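# Hang the power strip on two wall screws

## Task

Put the power strip onto the two screws through its keyhole slots, oriented so the narrow part of each slot is uppermost, and leave it hanging level with nothing holding it.

## Robot and tools

Robot: two arms, left_arm and right_arm. left_arm carries a five-finger left hand and right_arm a right hand, each the mirror of the other. A fixed post stands behind the arms. Two reference image pages (shown by show_instructions) illustrate the left hand.

Frame: every pose, velocity and offset uses the scene frame. Its origin is at table-top height, halfway between the nominal arm bases. +z is up, +x points out over the table, and left_arm sits on the +y side. These names do not match image left and right. Calibrated bases: left_arm at (+0.016, +0.335, -0.002) m, quat_wxyz (+1.000, 0, 0, -0.025). right_arm at (+0.008, -0.233, 0) m, quat_wxyz (+1.000, 0, 0, -0.007).

Hand point: a point fixed to the palm, 0.05 m in front of it and 0.15 m from the wrist face. Its +z runs along the straight fingers, +y points out of the palm, and +x runs across the palm. On the right hand +x points away from the thumb; on the left hand it points toward the thumb. Straight fingertips reach about 0.06 to 0.07 m past the point along +z, and 0.06 m behind it along -y. A wrist bracket on the little-finger side can strike objects. Reported positions and orientations may be off by a few cm, and arms often rest 1 to 3 cm (sometimes 5 cm) below the command from friction and weight. This does not mean contact.

Row layout: each row has 28 numbers, all in [-1, 1], and both arms are always included. The order is: left pose dx, dy, dz, rx, ry, rz; then left hand thumb_turn, thumb_bend, index, middle, ring, little, force_limit, speed; then the same 14 numbers for the right arm.

Pose numbers are offsets, not poses. They are measured from that arm's Hand target as it stood when the action or move began, along scene axes. 1.0 equals 0.6 m for dx, dy, dz, or 180 degrees for rotation. rx, ry, rz form a single rotation vector, applied about the Hand target position. Each row in an action counts from that same start, not from the row before. Sending the same offset again moves the arm further. Six zeros ask nothing new of an arm. The controller limits each step's commanded orientation to within 40 degrees of the measured one.

Hand numbers are absolute targets, not offsets. For thumb_turn, -1 puts the thumb beside the palm and +1 puts it opposite the fingers. For thumb_bend and the four fingers, -1 is straight and +1 is curled. force_limit runs linearly from about 0 N at -1 to 10 N at +1 (15 N for the two thumb motors). speed rises from near zero at -1 to full at +0.48 and stays full up to +1. Close at -0.94 or slower for a gentle grip. There is no "no change" value: to hold a hand as it is, resend the last eight numbers you sent it. If you have sent none yet, send hand_measured followed by hand_force_limit and hand_speed. With the thumb opposed, the hand can wrap an object 0.035 to 0.065 m thick, or a handle down to 0.025 m. A thumb-to-index pinch can hold a light object. To squeeze harder, raise force_limit and also send a more closed target. To release, send a target more open than hand_measured.

Tools:
- execute_actions(actions, cameras): actions is a list of actions. Each action is a list of 1 to 15 rows, one row per 1/30 s step. A short action repeats its last row until step 15. An empty list returns camera images. cameras takes names, ["all"], or [].
- move(target, speed, blend, blocking, cameras): target is one 28-number row, or a list of up to 15 rows. Every row is an offset from the same starting Hand targets. Each hand point follows a straight path, and all paths finish together, within 10 s at most. speed is the top speed in m/s, from 0.002 to 4.3, default 0.25; turns are capped at twice that in rad/s. You can give one value, or one per target. blend is a corner-rounding radius in m; the default 0 stops at each target. blocking=false returns after about 0.5 s while the move keeps running. Paths do not avoid obstacles or the other arm. The result adds a move: line giving the ending (done, off_target, moving, held, fault) and which limits acted (paced = pose clipped, held = steps withheld).
- wait(seconds): seconds from 0 to 3600; lets the scene run with no new commands.
- stop(): brakes a running move.
- zoom_image(camera, region): region is [x0, y0, x1, y1] in pixels of the latest image, at most 504 by 504.
- show_instructions(): shows the reference pages.
- finished_scene(scene=1): ends the scene for good.

Cameras: cam_head_left, cam_head_right, cam_high, cam_low (each 896x504), cam_left_wrist and cam_right_wrist (each 672x504, fisheye).

Results: end_effector_position (m) and end_effector_quat_wxyz for each arm, plus Hand target (the last command after clipping, and the base for the next offsets). Joint positions, velocities and torques are also given. Per-hand lists follow motor order: hand_measured; hand_stopped_by (moving, target, force, stalled, fault); hand_load_n (positive when something pushes the finger open; a drop to about 0 means the grip is lost); hand_force_limit; hand_speed. Action results also list positions at sampled steps. A MOTOR HOT line warns of heating. If a motor reaches 100 °C the arm goes limp for 30 to 60 s.

If an arm settles short of its target, send the missing distance as a new offset. To stop an arm pushing against something, command it back past its current position.

Avoid: dropping the strip even a few mm, releasing it while it is still moving, fast impacts, hitting the screws, wall or post hard, and any contact between the two hands or arms, which can fail the scene. Do not let anything leave the table. Avoid holding loads or full reach for long, which heats motors, and avoid heavy force on fingers. Before finishing, the strip must hang level on both screws by itself.

Each tool is called as name(argument=value, ...) on one line, values as JSON.

Reference images:

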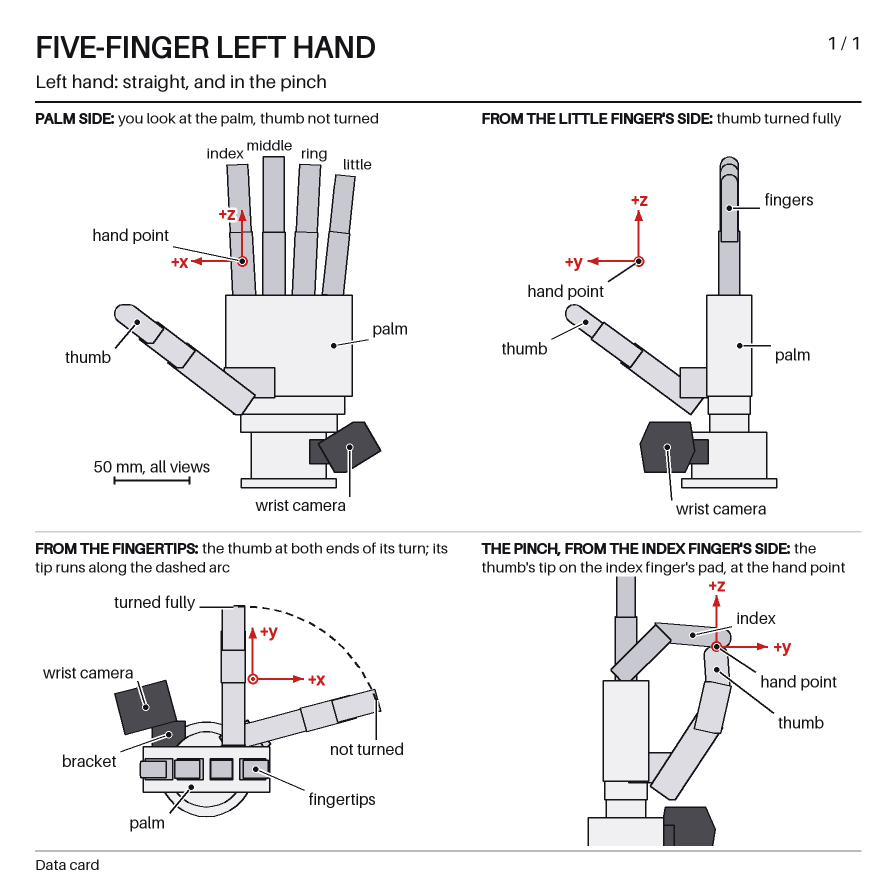

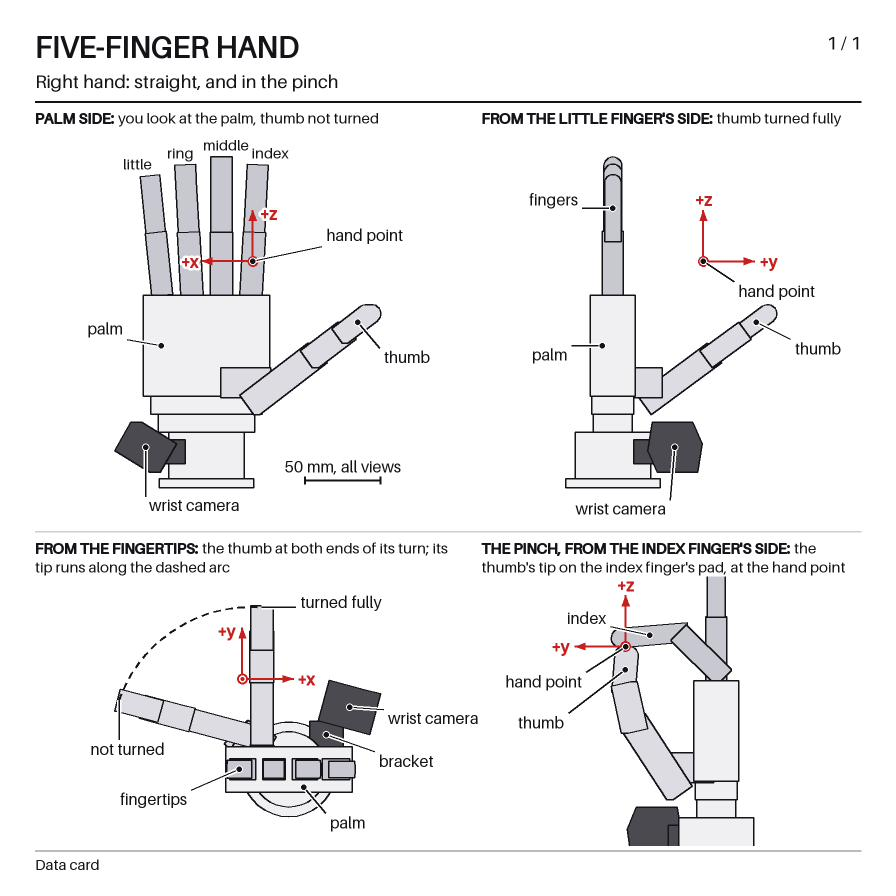

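## Session

execute_actions(actions=[])

Scene clock: 0.00 s.
left_arm: end_effector_position=(+0.6786, +0.2785, +0.1269) hand_measured=(-1.000, -1.000, -1.000, -1.000, -1.000, -1.000) hand_load_n=(+0.0, +0.0, +0.0, +0.0, +0.0, +0.0) hand_stopped_by=(target, target, target, target, target, target) hand_force_limit=0.00 hand_speed=-0.80 end_effector_quat_wxyz=(+0.016, +0.998, +0.053, +0.017) | right_arm: end_effector_position=(+0.7110, -0.2930, +0.2841) hand_measured=(-1.000, -1.000, -1.000, -1.000, -1.000, -1.000) hand_load_n=(+0.0, +0.0, +0.0, +0.0, +0.0, +0.0) hand_stopped_by=(target, target, target, target, target, target) hand_force_limit=0.00 hand_speed=-0.80 end_effector_quat_wxyz=(-0.137, +0.768, -0.534, +0.326)
Joint positions: left_arm=[0.06 1.993 1.849 -1.393 0.031 -1.667] | right_arm=[-0.045 1.884 2.043 -1.012 0.099 -0.451]
Joint velocities: within noise
Joint torques (N m): no reading
Heat: left arm: hottest elbow 34 °C; right arm: hottest wrist roll 34 °C.
Hand target: left_arm +0.6844, +0.2785, +0.1295; +0.017, +0.998, +0.053, +0.022 | right_arm +0.7163, -0.2933, +0.2899; -0.141, +0.765, -0.533, +0.332

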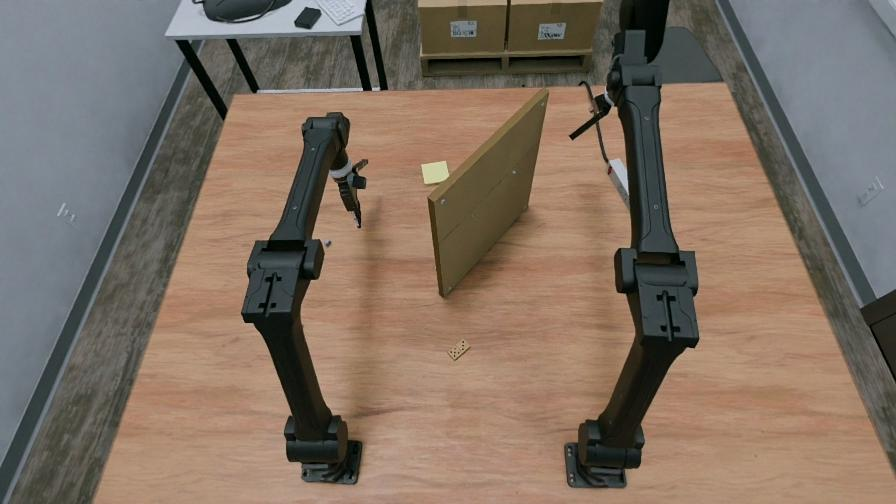

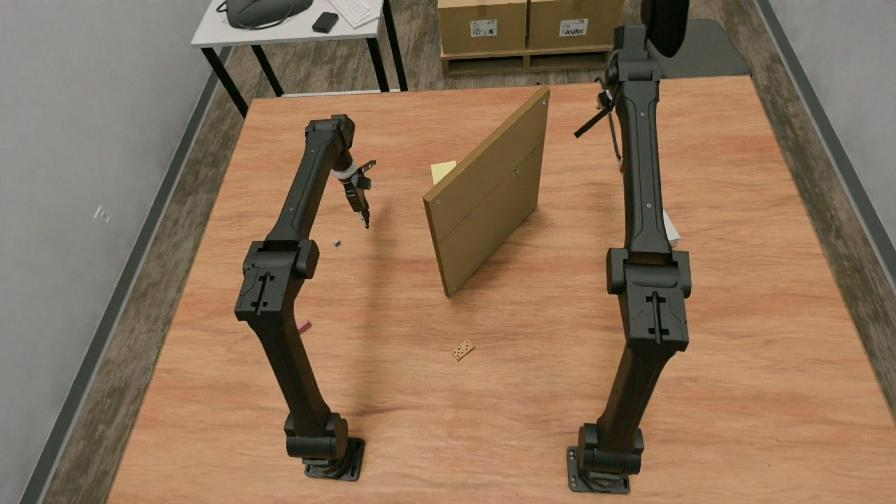

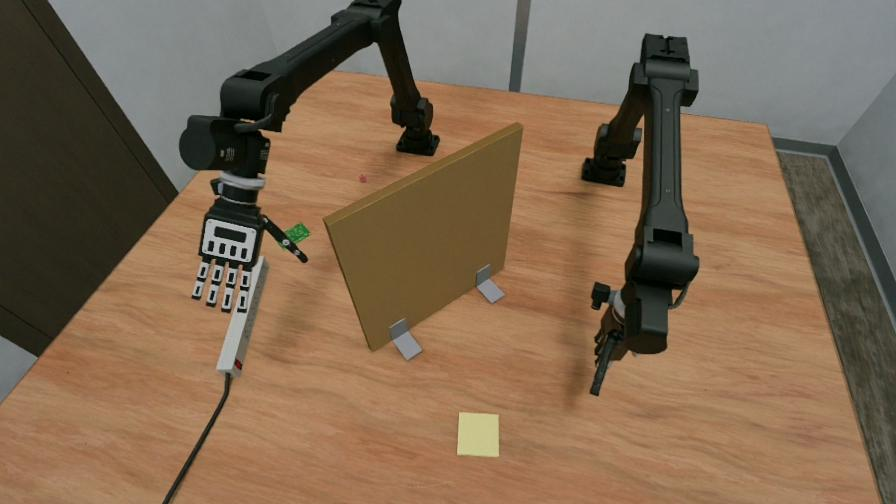

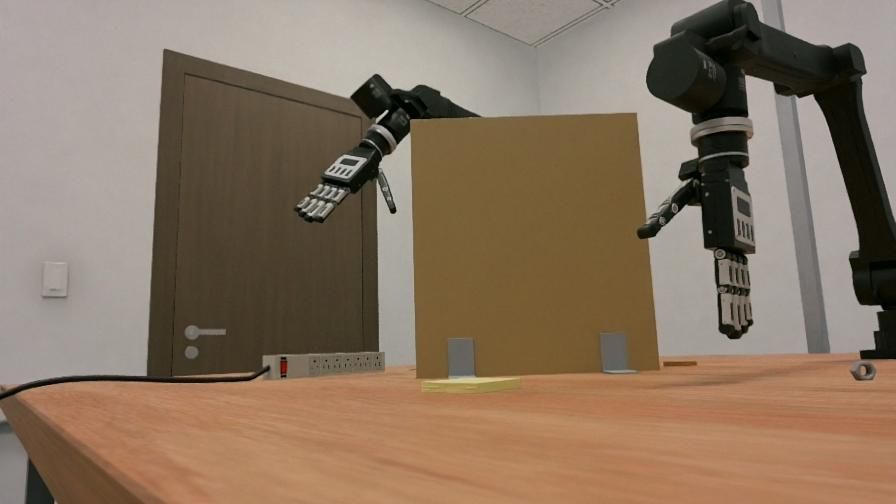

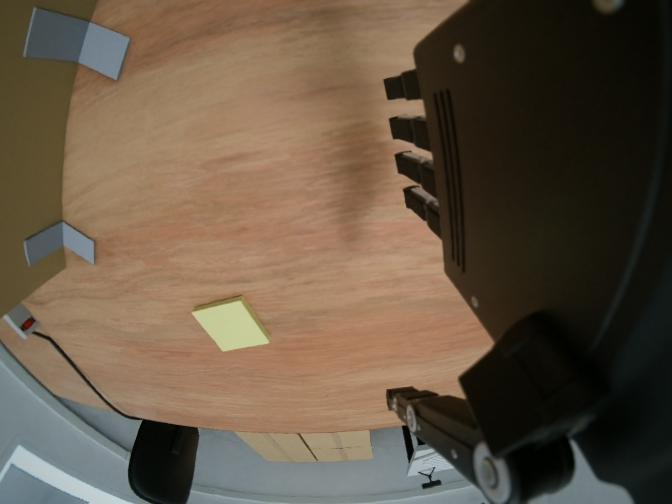

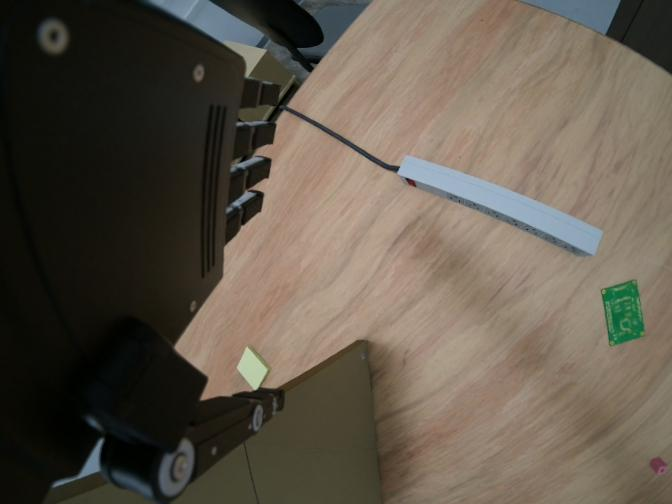

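zoom_image(camera="cam_head_left", region=[400, 70, 600, 310])

zoom_image(camera="cam_head_right", region=[400, 70, 600, 310])

zoom_image(camera="cam_head_right", region=[540, 60, 760, 280])

zoom_image(camera="cam_right_wrist", region=[360, 120, 660, 360])

zoom_image(camera="cam_high", region=[150, 200, 400, 500])

zoom_image(camera="cam_low", region=[240, 320, 420, 420])

Scaled by 2.100 from the camera's image (finer frame: 1280x720).

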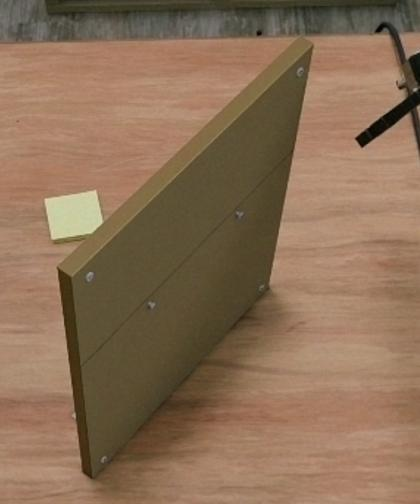

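Scaled by 2.100 from the camera's image (finer frame: 1280x720).

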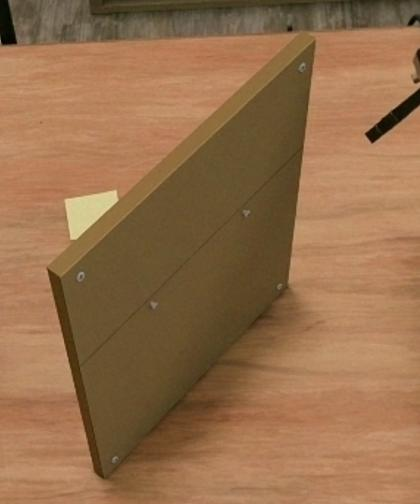

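Scaled by 2.291 from the camera's image (finer frame: 1280x720).

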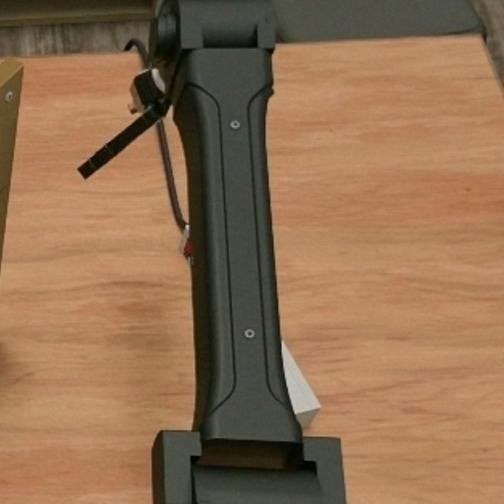

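Scaled by 1.680 from the camera's image (finer frame: 960x720).

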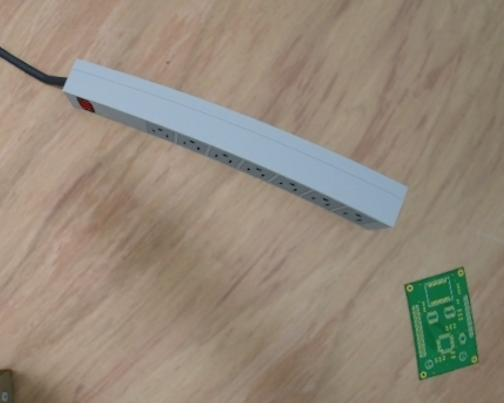

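Scaled by 1.680 from the camera's image (finer frame: 1280x720).

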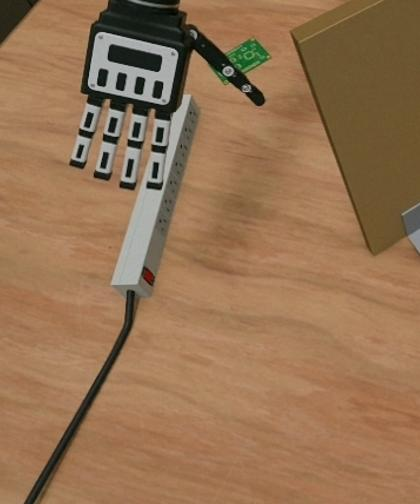

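Scaled by 2.800 from the camera's image (finer frame: 1280x720).

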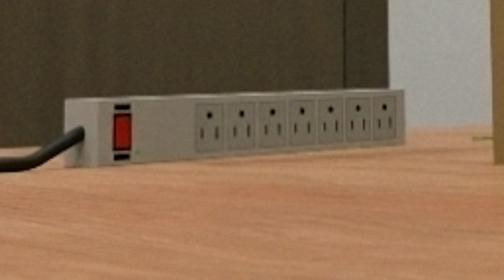

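move(target=[[0,0,0,0,0,0,-1,-1,-1,-1,-1,-1,0,-0.8,0,0,0.2,0,0,0,-1,-1,-1,-1,-1,-1,0,-0.8],[0,0,0,0,0,0,-1,-1,-1,-1,-1,-1,0,-0.8,-0.55,-0.45,0.2,0,0,0,-1,-1,-1,-1,-1,-1,0,-0.8]], blend=[0.05,0], cameras=["all"])

Scene clock: 18.63 s.
left_arm: end_effector_position=(+0.6786, +0.2785, +0.1269) hand_measured=(-1.000, -1.000, -1.000, -1.000, -1.000, -1.000) hand_load_n=(+0.0, +0.0, +0.0, +0.0, +0.0, +0.0) hand_stopped_by=(target, target, target, target, target, target) hand_force_limit=0.00 hand_speed=-0.80 end_effector_quat_wxyz=(+0.016, +0.998, +0.053, +0.017) | right_arm: end_effector_position=(+0.3874, -0.5697, +0.4148) hand_measured=(-1.000, -1.000, -1.000, -1.000, -1.000, -1.000) hand_load_n=(+0.0, +0.0, +0.0, +0.0, +0.0, +0.0) hand_stopped_by=(target, target, target, target, target, target) hand_force_limit=0.00 hand_speed=-0.80 end_effector_quat_wxyz=(-0.140, +0.758, -0.540, +0.339)
Joint positions: left_arm=[0.06 1.993 1.849 -1.393 0.031 -1.667] | right_arm=[-0.791 1.425 1.816 -1.299 -0.382 -1.005]
Joint torques (N m): left_arm=[-0.26 -17.26 11.18 0.21 -0.02 -0.05] | right_arm=[-0.67 -9.41 7.01 1.13 -0.51 -0.19]
Heat: left arm: hottest elbow 36 °C; right arm: hottest elbow 36 °C.
Hand target: left_arm +0.6844, +0.2785, +0.1295; +0.017, +0.998, +0.053, +0.022 | right_arm +0.3864, -0.5633, +0.4099; -0.141, +0.765, -0.533, +0.332
Off the commanded pose: left_arm 0.006 m, 1 deg | right_arm 0.008 m, 1 deg.
move: done

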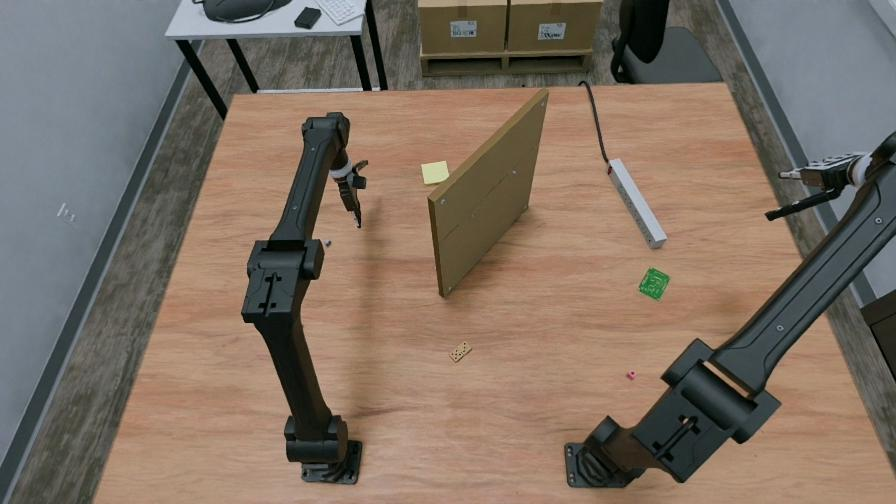

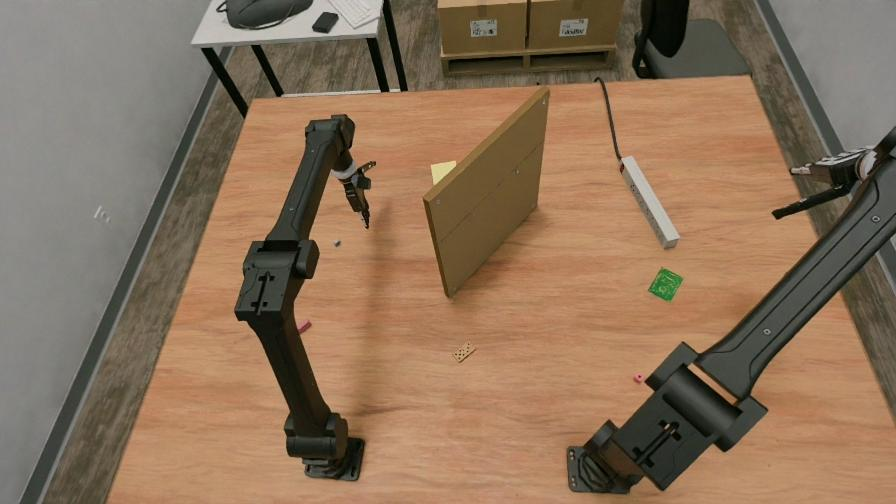

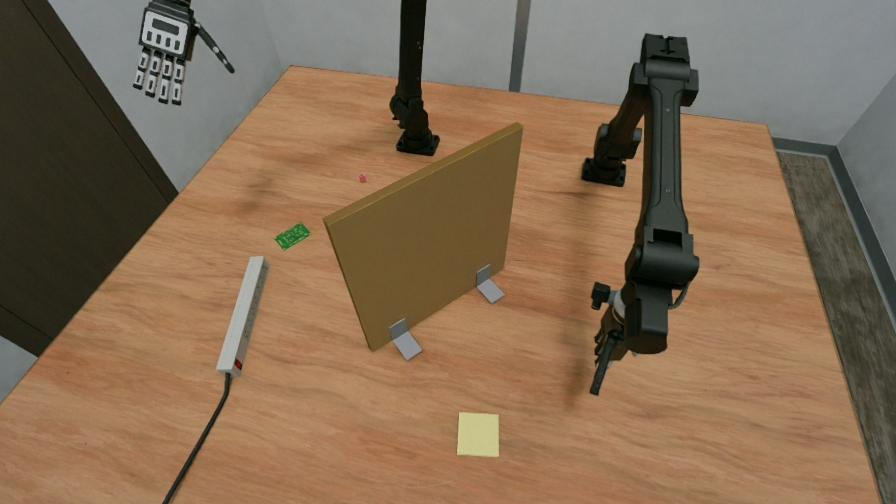

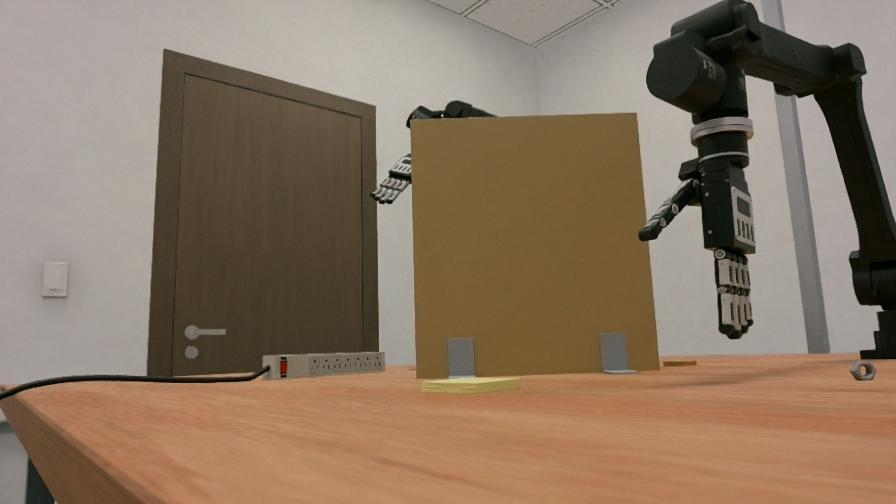

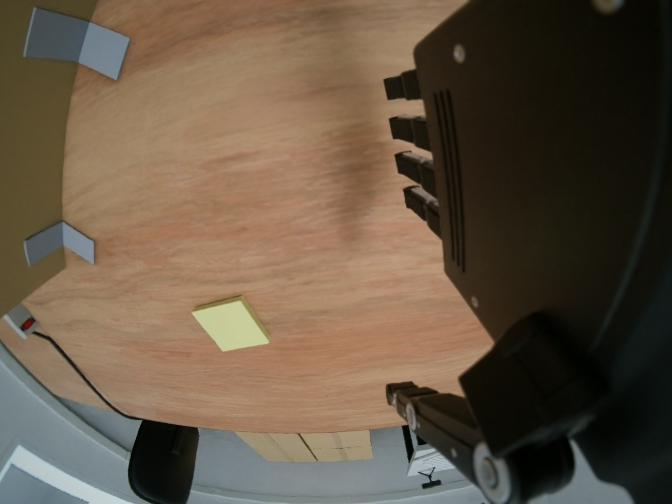

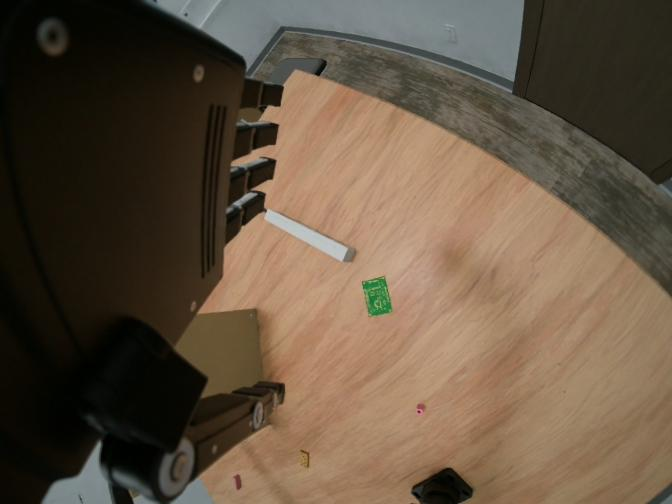

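zoom_image(camera="cam_head_left", region=[580, 130, 700, 260])

zoom_image(camera="cam_high", region=[190, 230, 310, 400])

zoom_image(camera="cam_head_left", region=[410, 70, 570, 310])

Scaled by 3.877 from the camera's image (finer frame: 1280x720).

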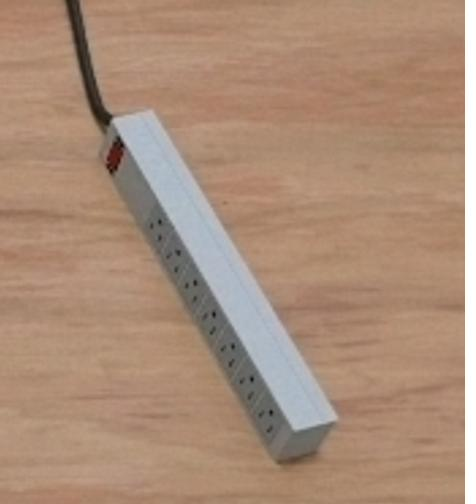

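Scaled by 2.965 from the camera's image (finer frame: 1280x720).

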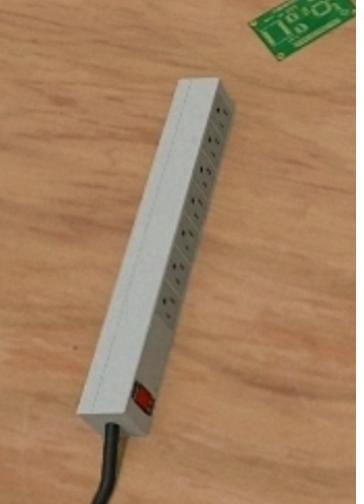

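Scaled by 2.100 from the camera's image (finer frame: 1280x720).

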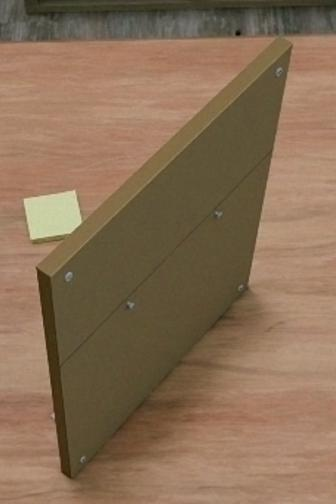

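move(target=[0,0,0,0,0,0,-1,-1,-1,-1,-1,-1,0,-0.8,0.35,-0.043,-0.4,0.078,-0.081,0.173,-1,-1,-1,-1,-1,-1,0,-0.8], cameras=["cam_right_wrist","cam_head_left"])

Scene clock: 36.33 s.
left_arm: end_effector_position=(+0.6786, +0.2785, +0.1269) hand_measured=(-1.000, -1.000, -1.000, -1.000, -1.000, -1.000) hand_load_n=(+0.0, +0.0, +0.0, +0.0, +0.0, +0.0) hand_stopped_by=(target, target, target, target, target, target) hand_force_limit=0.00 hand_speed=-0.80 end_effector_quat_wxyz=(+0.016, +0.998, +0.053, +0.017) | right_arm: end_effector_position=(+0.5821, -0.5815, +0.1471) hand_measured=(-1.000, -1.000, -1.000, -1.000, -1.000, -1.000) hand_load_n=(+0.0, +0.0, +0.0, +0.0, +0.0, +0.0) hand_stopped_by=(target, target, target, target, target, target) hand_force_limit=0.00 hand_speed=-0.80 end_effector_quat_wxyz=(-0.389, +0.805, -0.345, +0.286)
Joint positions: left_arm=[0.06 1.993 1.849 -1.393 0.031 -1.667] | right_arm=[-0.723 1.97 1.759 -0.92 -0.94 -1.273]
Joint torques (N m): left_arm=[-0.67 -17.32 11.14 0.25 -0.03 -0.06] | right_arm=[-0.79 -16.79 11.79 0.94 -0.96 -0.2]
Heat: left arm: hottest elbow 37 °C; right arm: hottest elbow 35 °C.
Hand target: left_arm +0.6844, +0.2785, +0.1295; +0.017, +0.998, +0.053, +0.022 | right_arm +0.5963, -0.5891, +0.1698; -0.381, +0.809, -0.323, +0.309
Off the commanded pose: left_arm 0.006 m, 1 deg | right_arm 0.028 m, 4 deg.
move: off_target (right_arm)
Images, in order (width x height): cam_head_left 896x504, cam_right_wrist 672x504.

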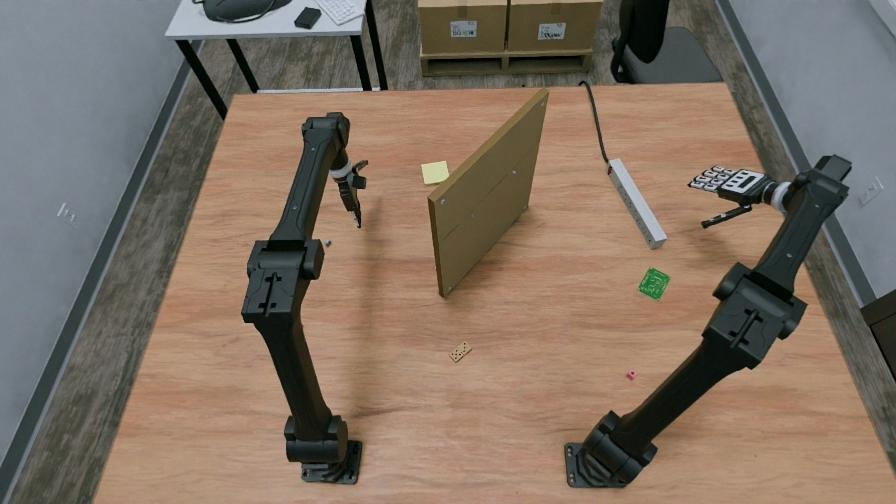

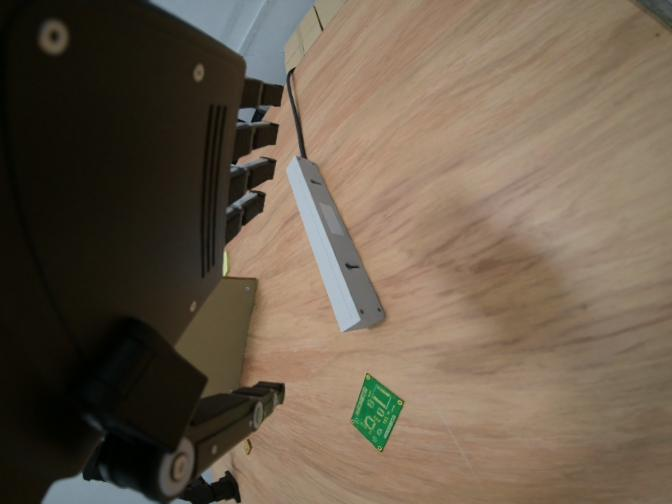

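zoom_image(camera="cam_right_wrist", region=[270, 140, 410, 350])

Scaled by 2.400 from the camera's image (finer frame: 960x720).

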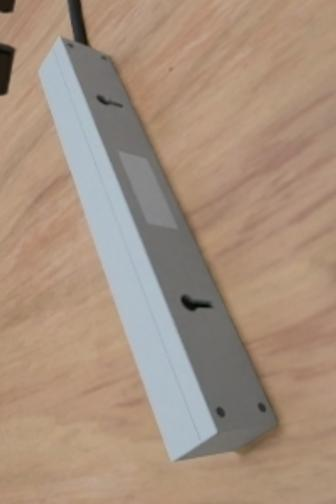

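move(target=[[0,0,0,0,0,0,-1,-1,-1,-1,-1,-1,0,-0.8,-0.1,0.1,0.35,0,0,0,-1,-1,-1,-1,-1,-1,0,-0.8],[0,0,0,0,0,0,-1,-1,-1,-1,-1,-1,0,-0.8,0.173,0.232,0.25,0.116,0.049,-0.623,-1,-1,-1,-1,-1,-1,0,-0.8]], blend=[0.08,0], speed=0.4, cameras=["cam_right_wrist","cam_head_left","cam_head_right","cam_high","cam_low"])

Scene clock: 53.40 s.
left_arm: end_effector_position=(+0.6786, +0.2785, +0.1269) hand_measured=(-1.000, -1.000, -1.000, -1.000, -1.000, -1.000) hand_load_n=(+0.0, +0.0, +0.0, +0.0, +0.0, +0.0) hand_stopped_by=(target, target, target, target, target, target) hand_force_limit=0.00 hand_speed=-0.80 end_effector_quat_wxyz=(+0.016, +0.998, +0.053, +0.017) | right_arm: end_effector_position=(+0.6900, -0.4488, +0.3133) hand_measured=(-1.000, -1.000, -1.000, -1.000, -1.000, -1.000) hand_load_n=(+0.0, +0.0, +0.0, +0.0, +0.0, +0.0) hand_stopped_by=(target, target, target, target, target, target) hand_force_limit=0.00 hand_speed=-0.80 end_effector_quat_wxyz=(+0.045, -0.144, +0.914, -0.376)
Joint positions: left_arm=[0.06 1.993 1.849 -1.393 0.031 -1.667] | right_arm=[-0.196 2.03 2.356 -1.466 0.669 0.898]
Joint torques (N m): left_arm=[-0.38 -17.44 11.17 0.27 -0.03 -0.06] | right_arm=[-1.14 -15.38 11.71 0.66 0.49 0.06]
Heat: left arm: hottest elbow 38 °C; right arm: hottest elbow 38 °C.
Hand target: left_arm +0.6844, +0.2785, +0.1295; +0.017, +0.998, +0.053, +0.022 | right_arm +0.7001, -0.4499, +0.3201; +0.056, -0.133, +0.914, -0.379
Off the commanded pose: left_arm 0.006 m, 1 deg | right_arm 0.012 m, 2 deg.
move: off_target (right_arm)
Images, in order (width x height): cam_head_left 896x504, cam_head_right 896x504, cam_high 896x504, cam_low 896x504, cam_right_wrist 672x504.

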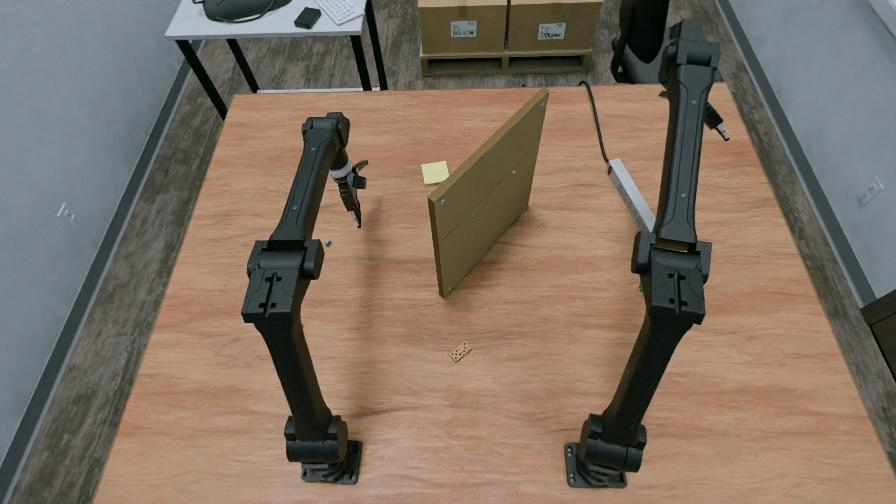

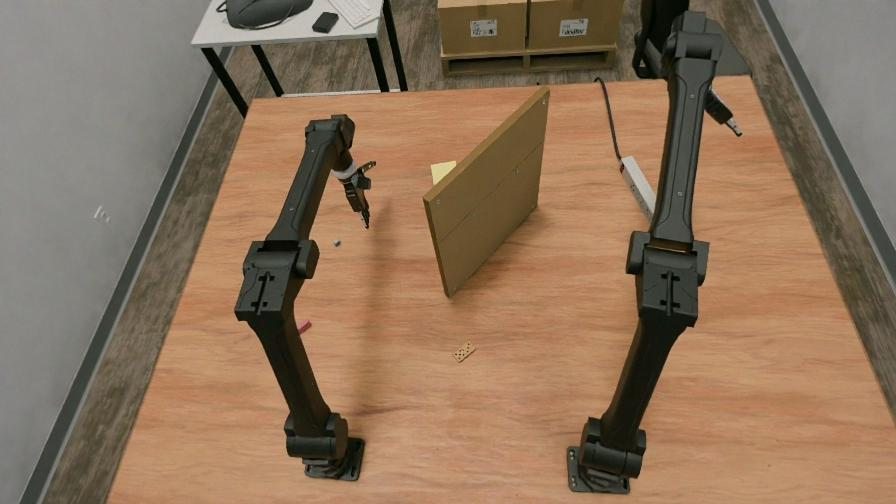

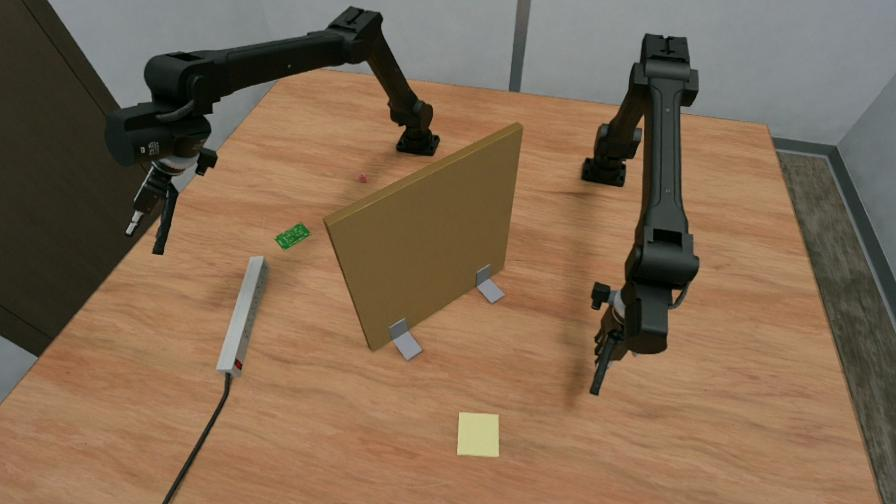

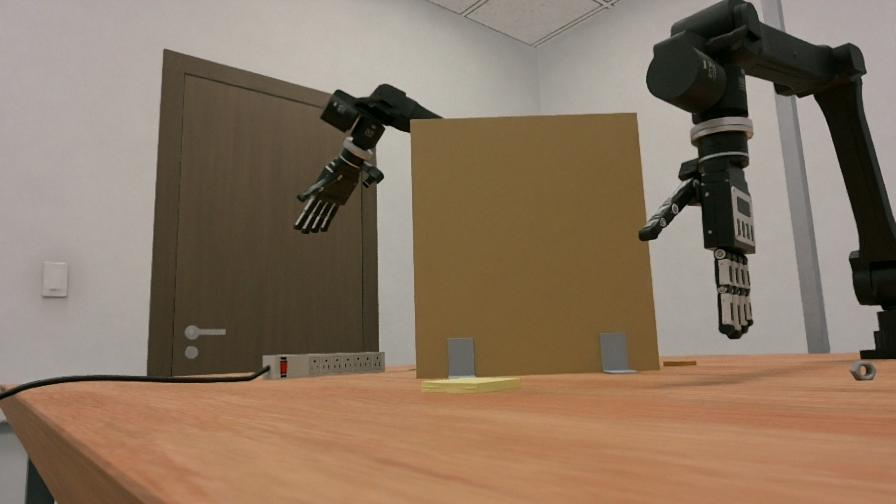

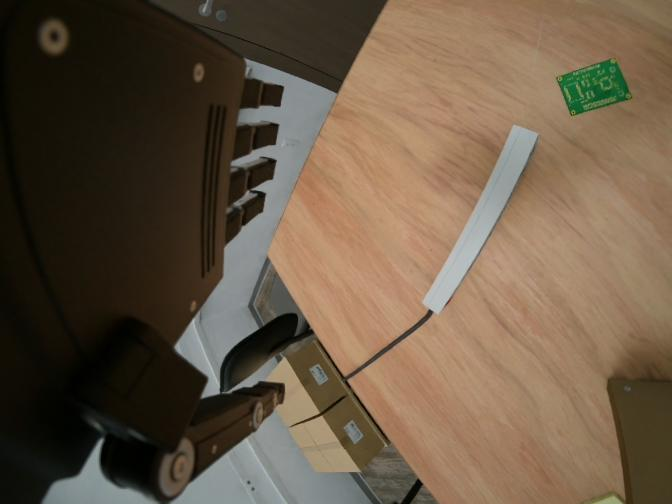

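move(target=[0,0,0,0,0,0,-1,-1,-1,-1,-1,-1,0,-0.8,0.1165,0,-0.30,0,0,-0.078,1,-1,0,0,0,0,0,0], cameras=["cam_right_wrist","cam_head_left","cam_head_right","cam_high","cam_low"])

Scene clock: 60.27 s.
left_arm: end_effector_position=(+0.6786, +0.2785, +0.1269) hand_measured=(-1.000, -1.000, -1.000, -1.000, -1.000, -1.000) hand_load_n=(+0.0, +0.0, +0.0, +0.0, +0.0, +0.0) hand_stopped_by=(target, target, target, target, target, target) hand_force_limit=0.00 hand_speed=-0.80 end_effector_quat_wxyz=(+0.016, +0.998, +0.053, +0.017) | right_arm: end_effector_position=(+0.7587, -0.4517, +0.1237) hand_measured=(+1.000, -1.000, +0.000, +0.000, +0.000, +0.000) hand_load_n=(+0.0, +0.0, +0.0, +0.0, +0.0, +0.0) hand_stopped_by=(target, target, target, target, target, target) hand_force_limit=0.00 hand_speed=0.00 end_effector_quat_wxyz=(-0.010, -0.032, +0.925, -0.379)
Joint positions: left_arm=[0.06 1.993 1.849 -1.393 0.031 -1.667] | right_arm=[-0.159 2.368 2.45 -1.477 0.762 1.258]
Joint torques (N m): left_arm=[-0.44 -17.26 11.22 0.23 -0.02 -0.06] | right_arm=[-0.85 -20.07 11.63 0.18 0.58 0.05]
Heat: left arm: hottest elbow 39 °C; right arm: hottest elbow 39 °C.
Hand target: left_arm +0.6844, +0.2785, +0.1295; +0.017, +0.998, +0.053, +0.022 | right_arm +0.7698, -0.4501, +0.1397; +0.009, -0.021, +0.923, -0.383
Off the commanded pose: left_arm 0.006 m, 1 deg | right_arm 0.020 m, 3 deg.
move: off_target (right_arm)
Images, in order (width x height): cam_head_left 896x504, cam_head_right 896x504, cam_high 896x504, cam_low 896x504, cam_right_wrist 672x504.

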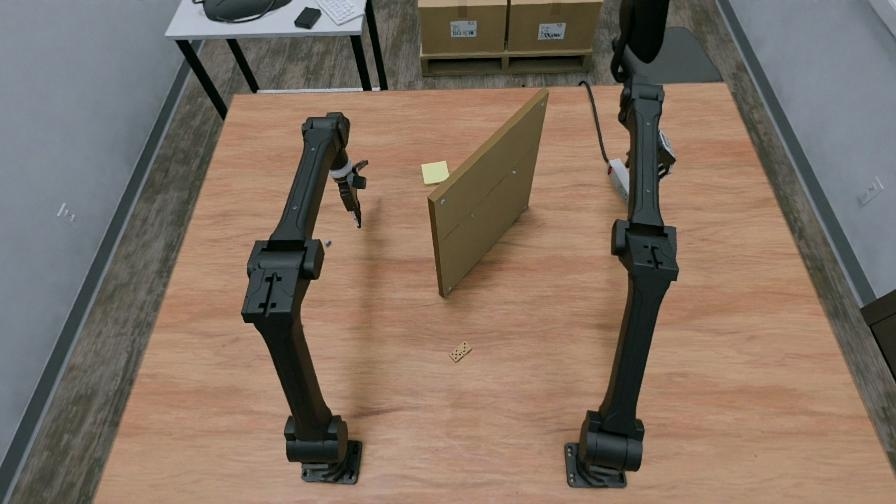

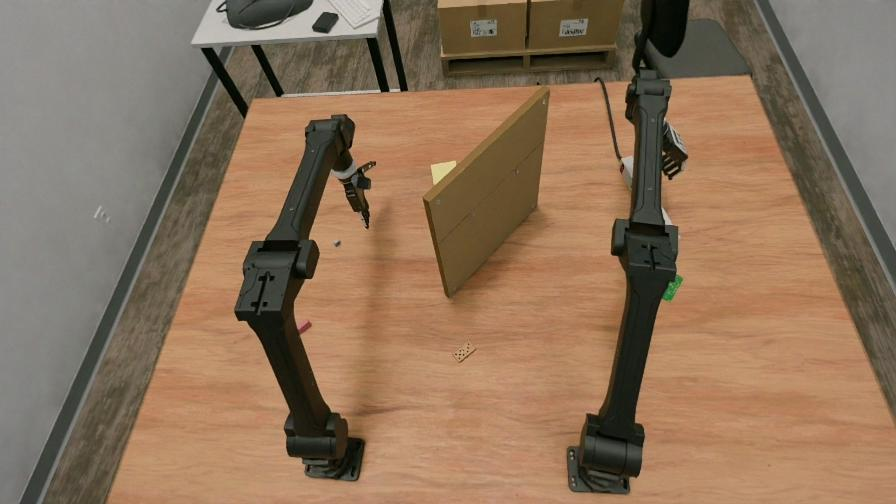

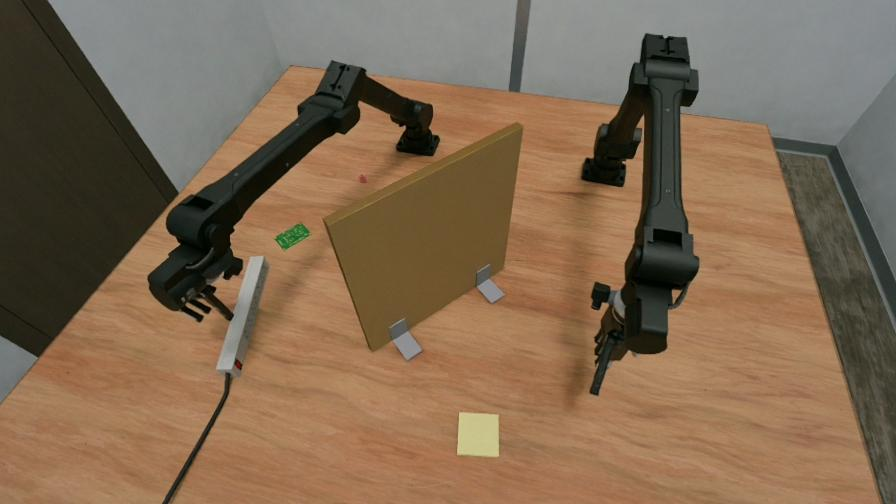

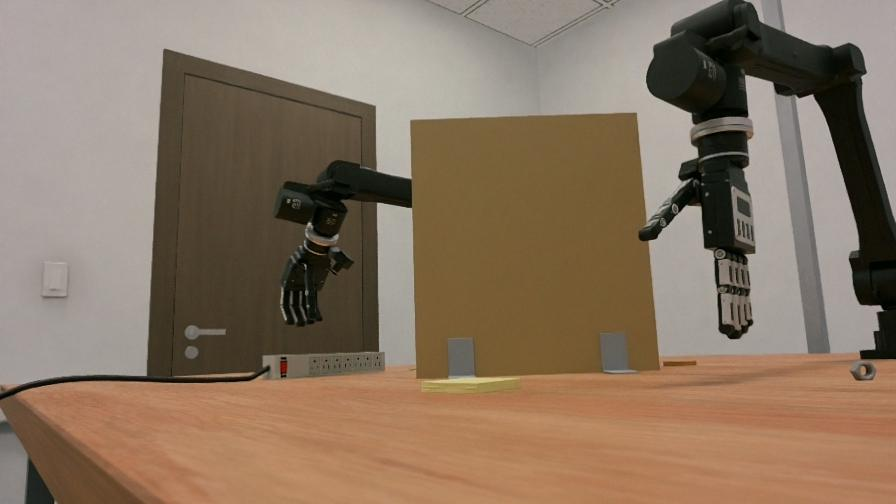

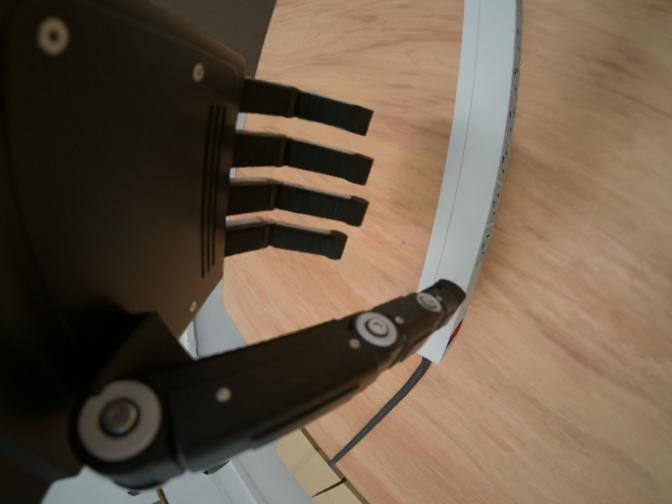

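move(target=[0,0,0,0,0,0,-1,-1,-1,-1,-1,-1,0,-0.8,0.119,0.010,-0.106,0,0,0,1,-1,0,0,0,0,0,0], cameras=["cam_right_wrist","cam_high","cam_low"], speed=0.15)

Scene clock: 64.90 s.
left_arm: end_effector_position=(+0.6786, +0.2785, +0.1269) hand_measured=(-1.000, -1.000, -1.000, -1.000, -1.000, -1.000) hand_load_n=(+0.0, +0.0, +0.0, +0.0, +0.0, +0.0) hand_stopped_by=(target, target, target, target, target, target) hand_force_limit=0.00 hand_speed=-0.80 end_effector_quat_wxyz=(+0.016, +0.998, +0.053, +0.017) | right_arm: end_effector_position=(+0.8303, -0.4496, +0.0674) hand_measured=(+1.000, -1.000, +0.000, +0.000, +0.000, +0.000) hand_load_n=(+0.0, +0.0, +0.0, +0.0, -0.5, +0.0) hand_stopped_by=(target, target, target, target, target, target) hand_force_limit=0.00 hand_speed=0.00 end_effector_quat_wxyz=(+0.036, -0.024, +0.920, -0.390)
Joint positions: left_arm=[0.06 1.993 1.849 -1.393 0.031 -1.667] | right_arm=[-0.141 2.682 2.885 -1.5 0.767 1.252]
Joint torques (N m): left_arm=[-0.44 -17.08 11.22 0.21 -0.02 -0.04] | right_arm=[-0.67 -21.66 11.28 1.11 0.39 -0.2]
Heat: left arm: hottest elbow 39 °C; right arm: hottest elbow 39 °C.
Hand target: left_arm +0.6844, +0.2785, +0.1295; +0.017, +0.998, +0.053, +0.022 | right_arm +0.8413, -0.4440, +0.0765; +0.009, -0.021, +0.923, -0.383
Off the commanded pose: left_arm 0.006 m, 1 deg | right_arm 0.015 m, 3 deg.
elbow stopped short (right arm): the move would have taken joint 3 (elbow) straighter than the controller allows.
move: off_target (right_arm)
Images, in order (width x height): cam_high 896x504, cam_low 896x504, cam_right_wrist 672x504.

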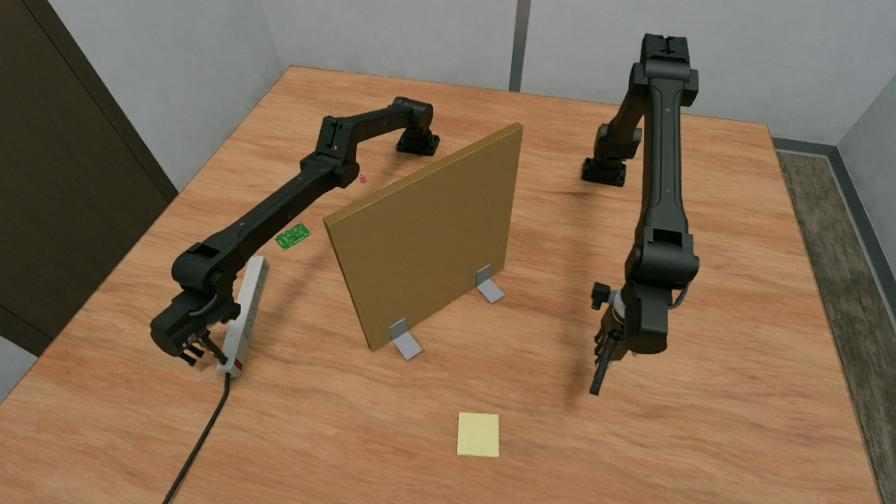

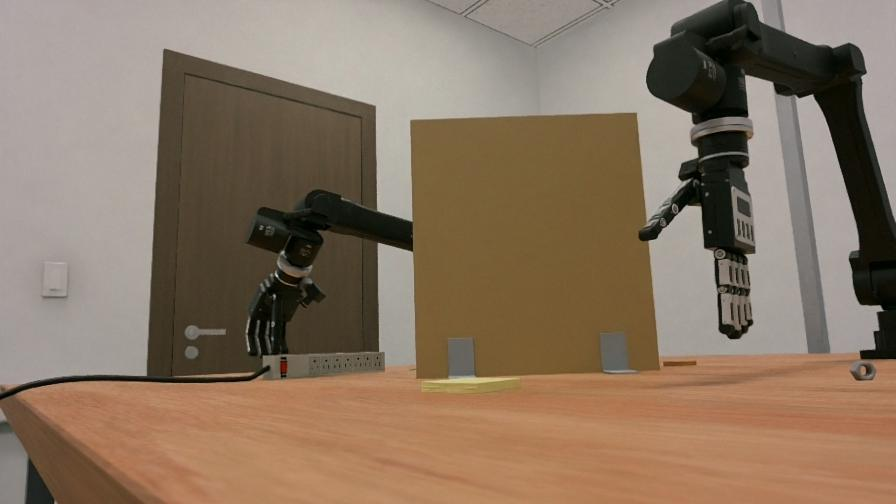

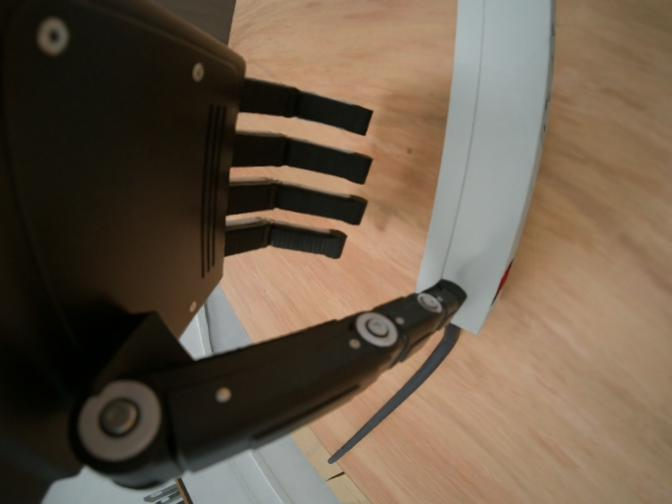

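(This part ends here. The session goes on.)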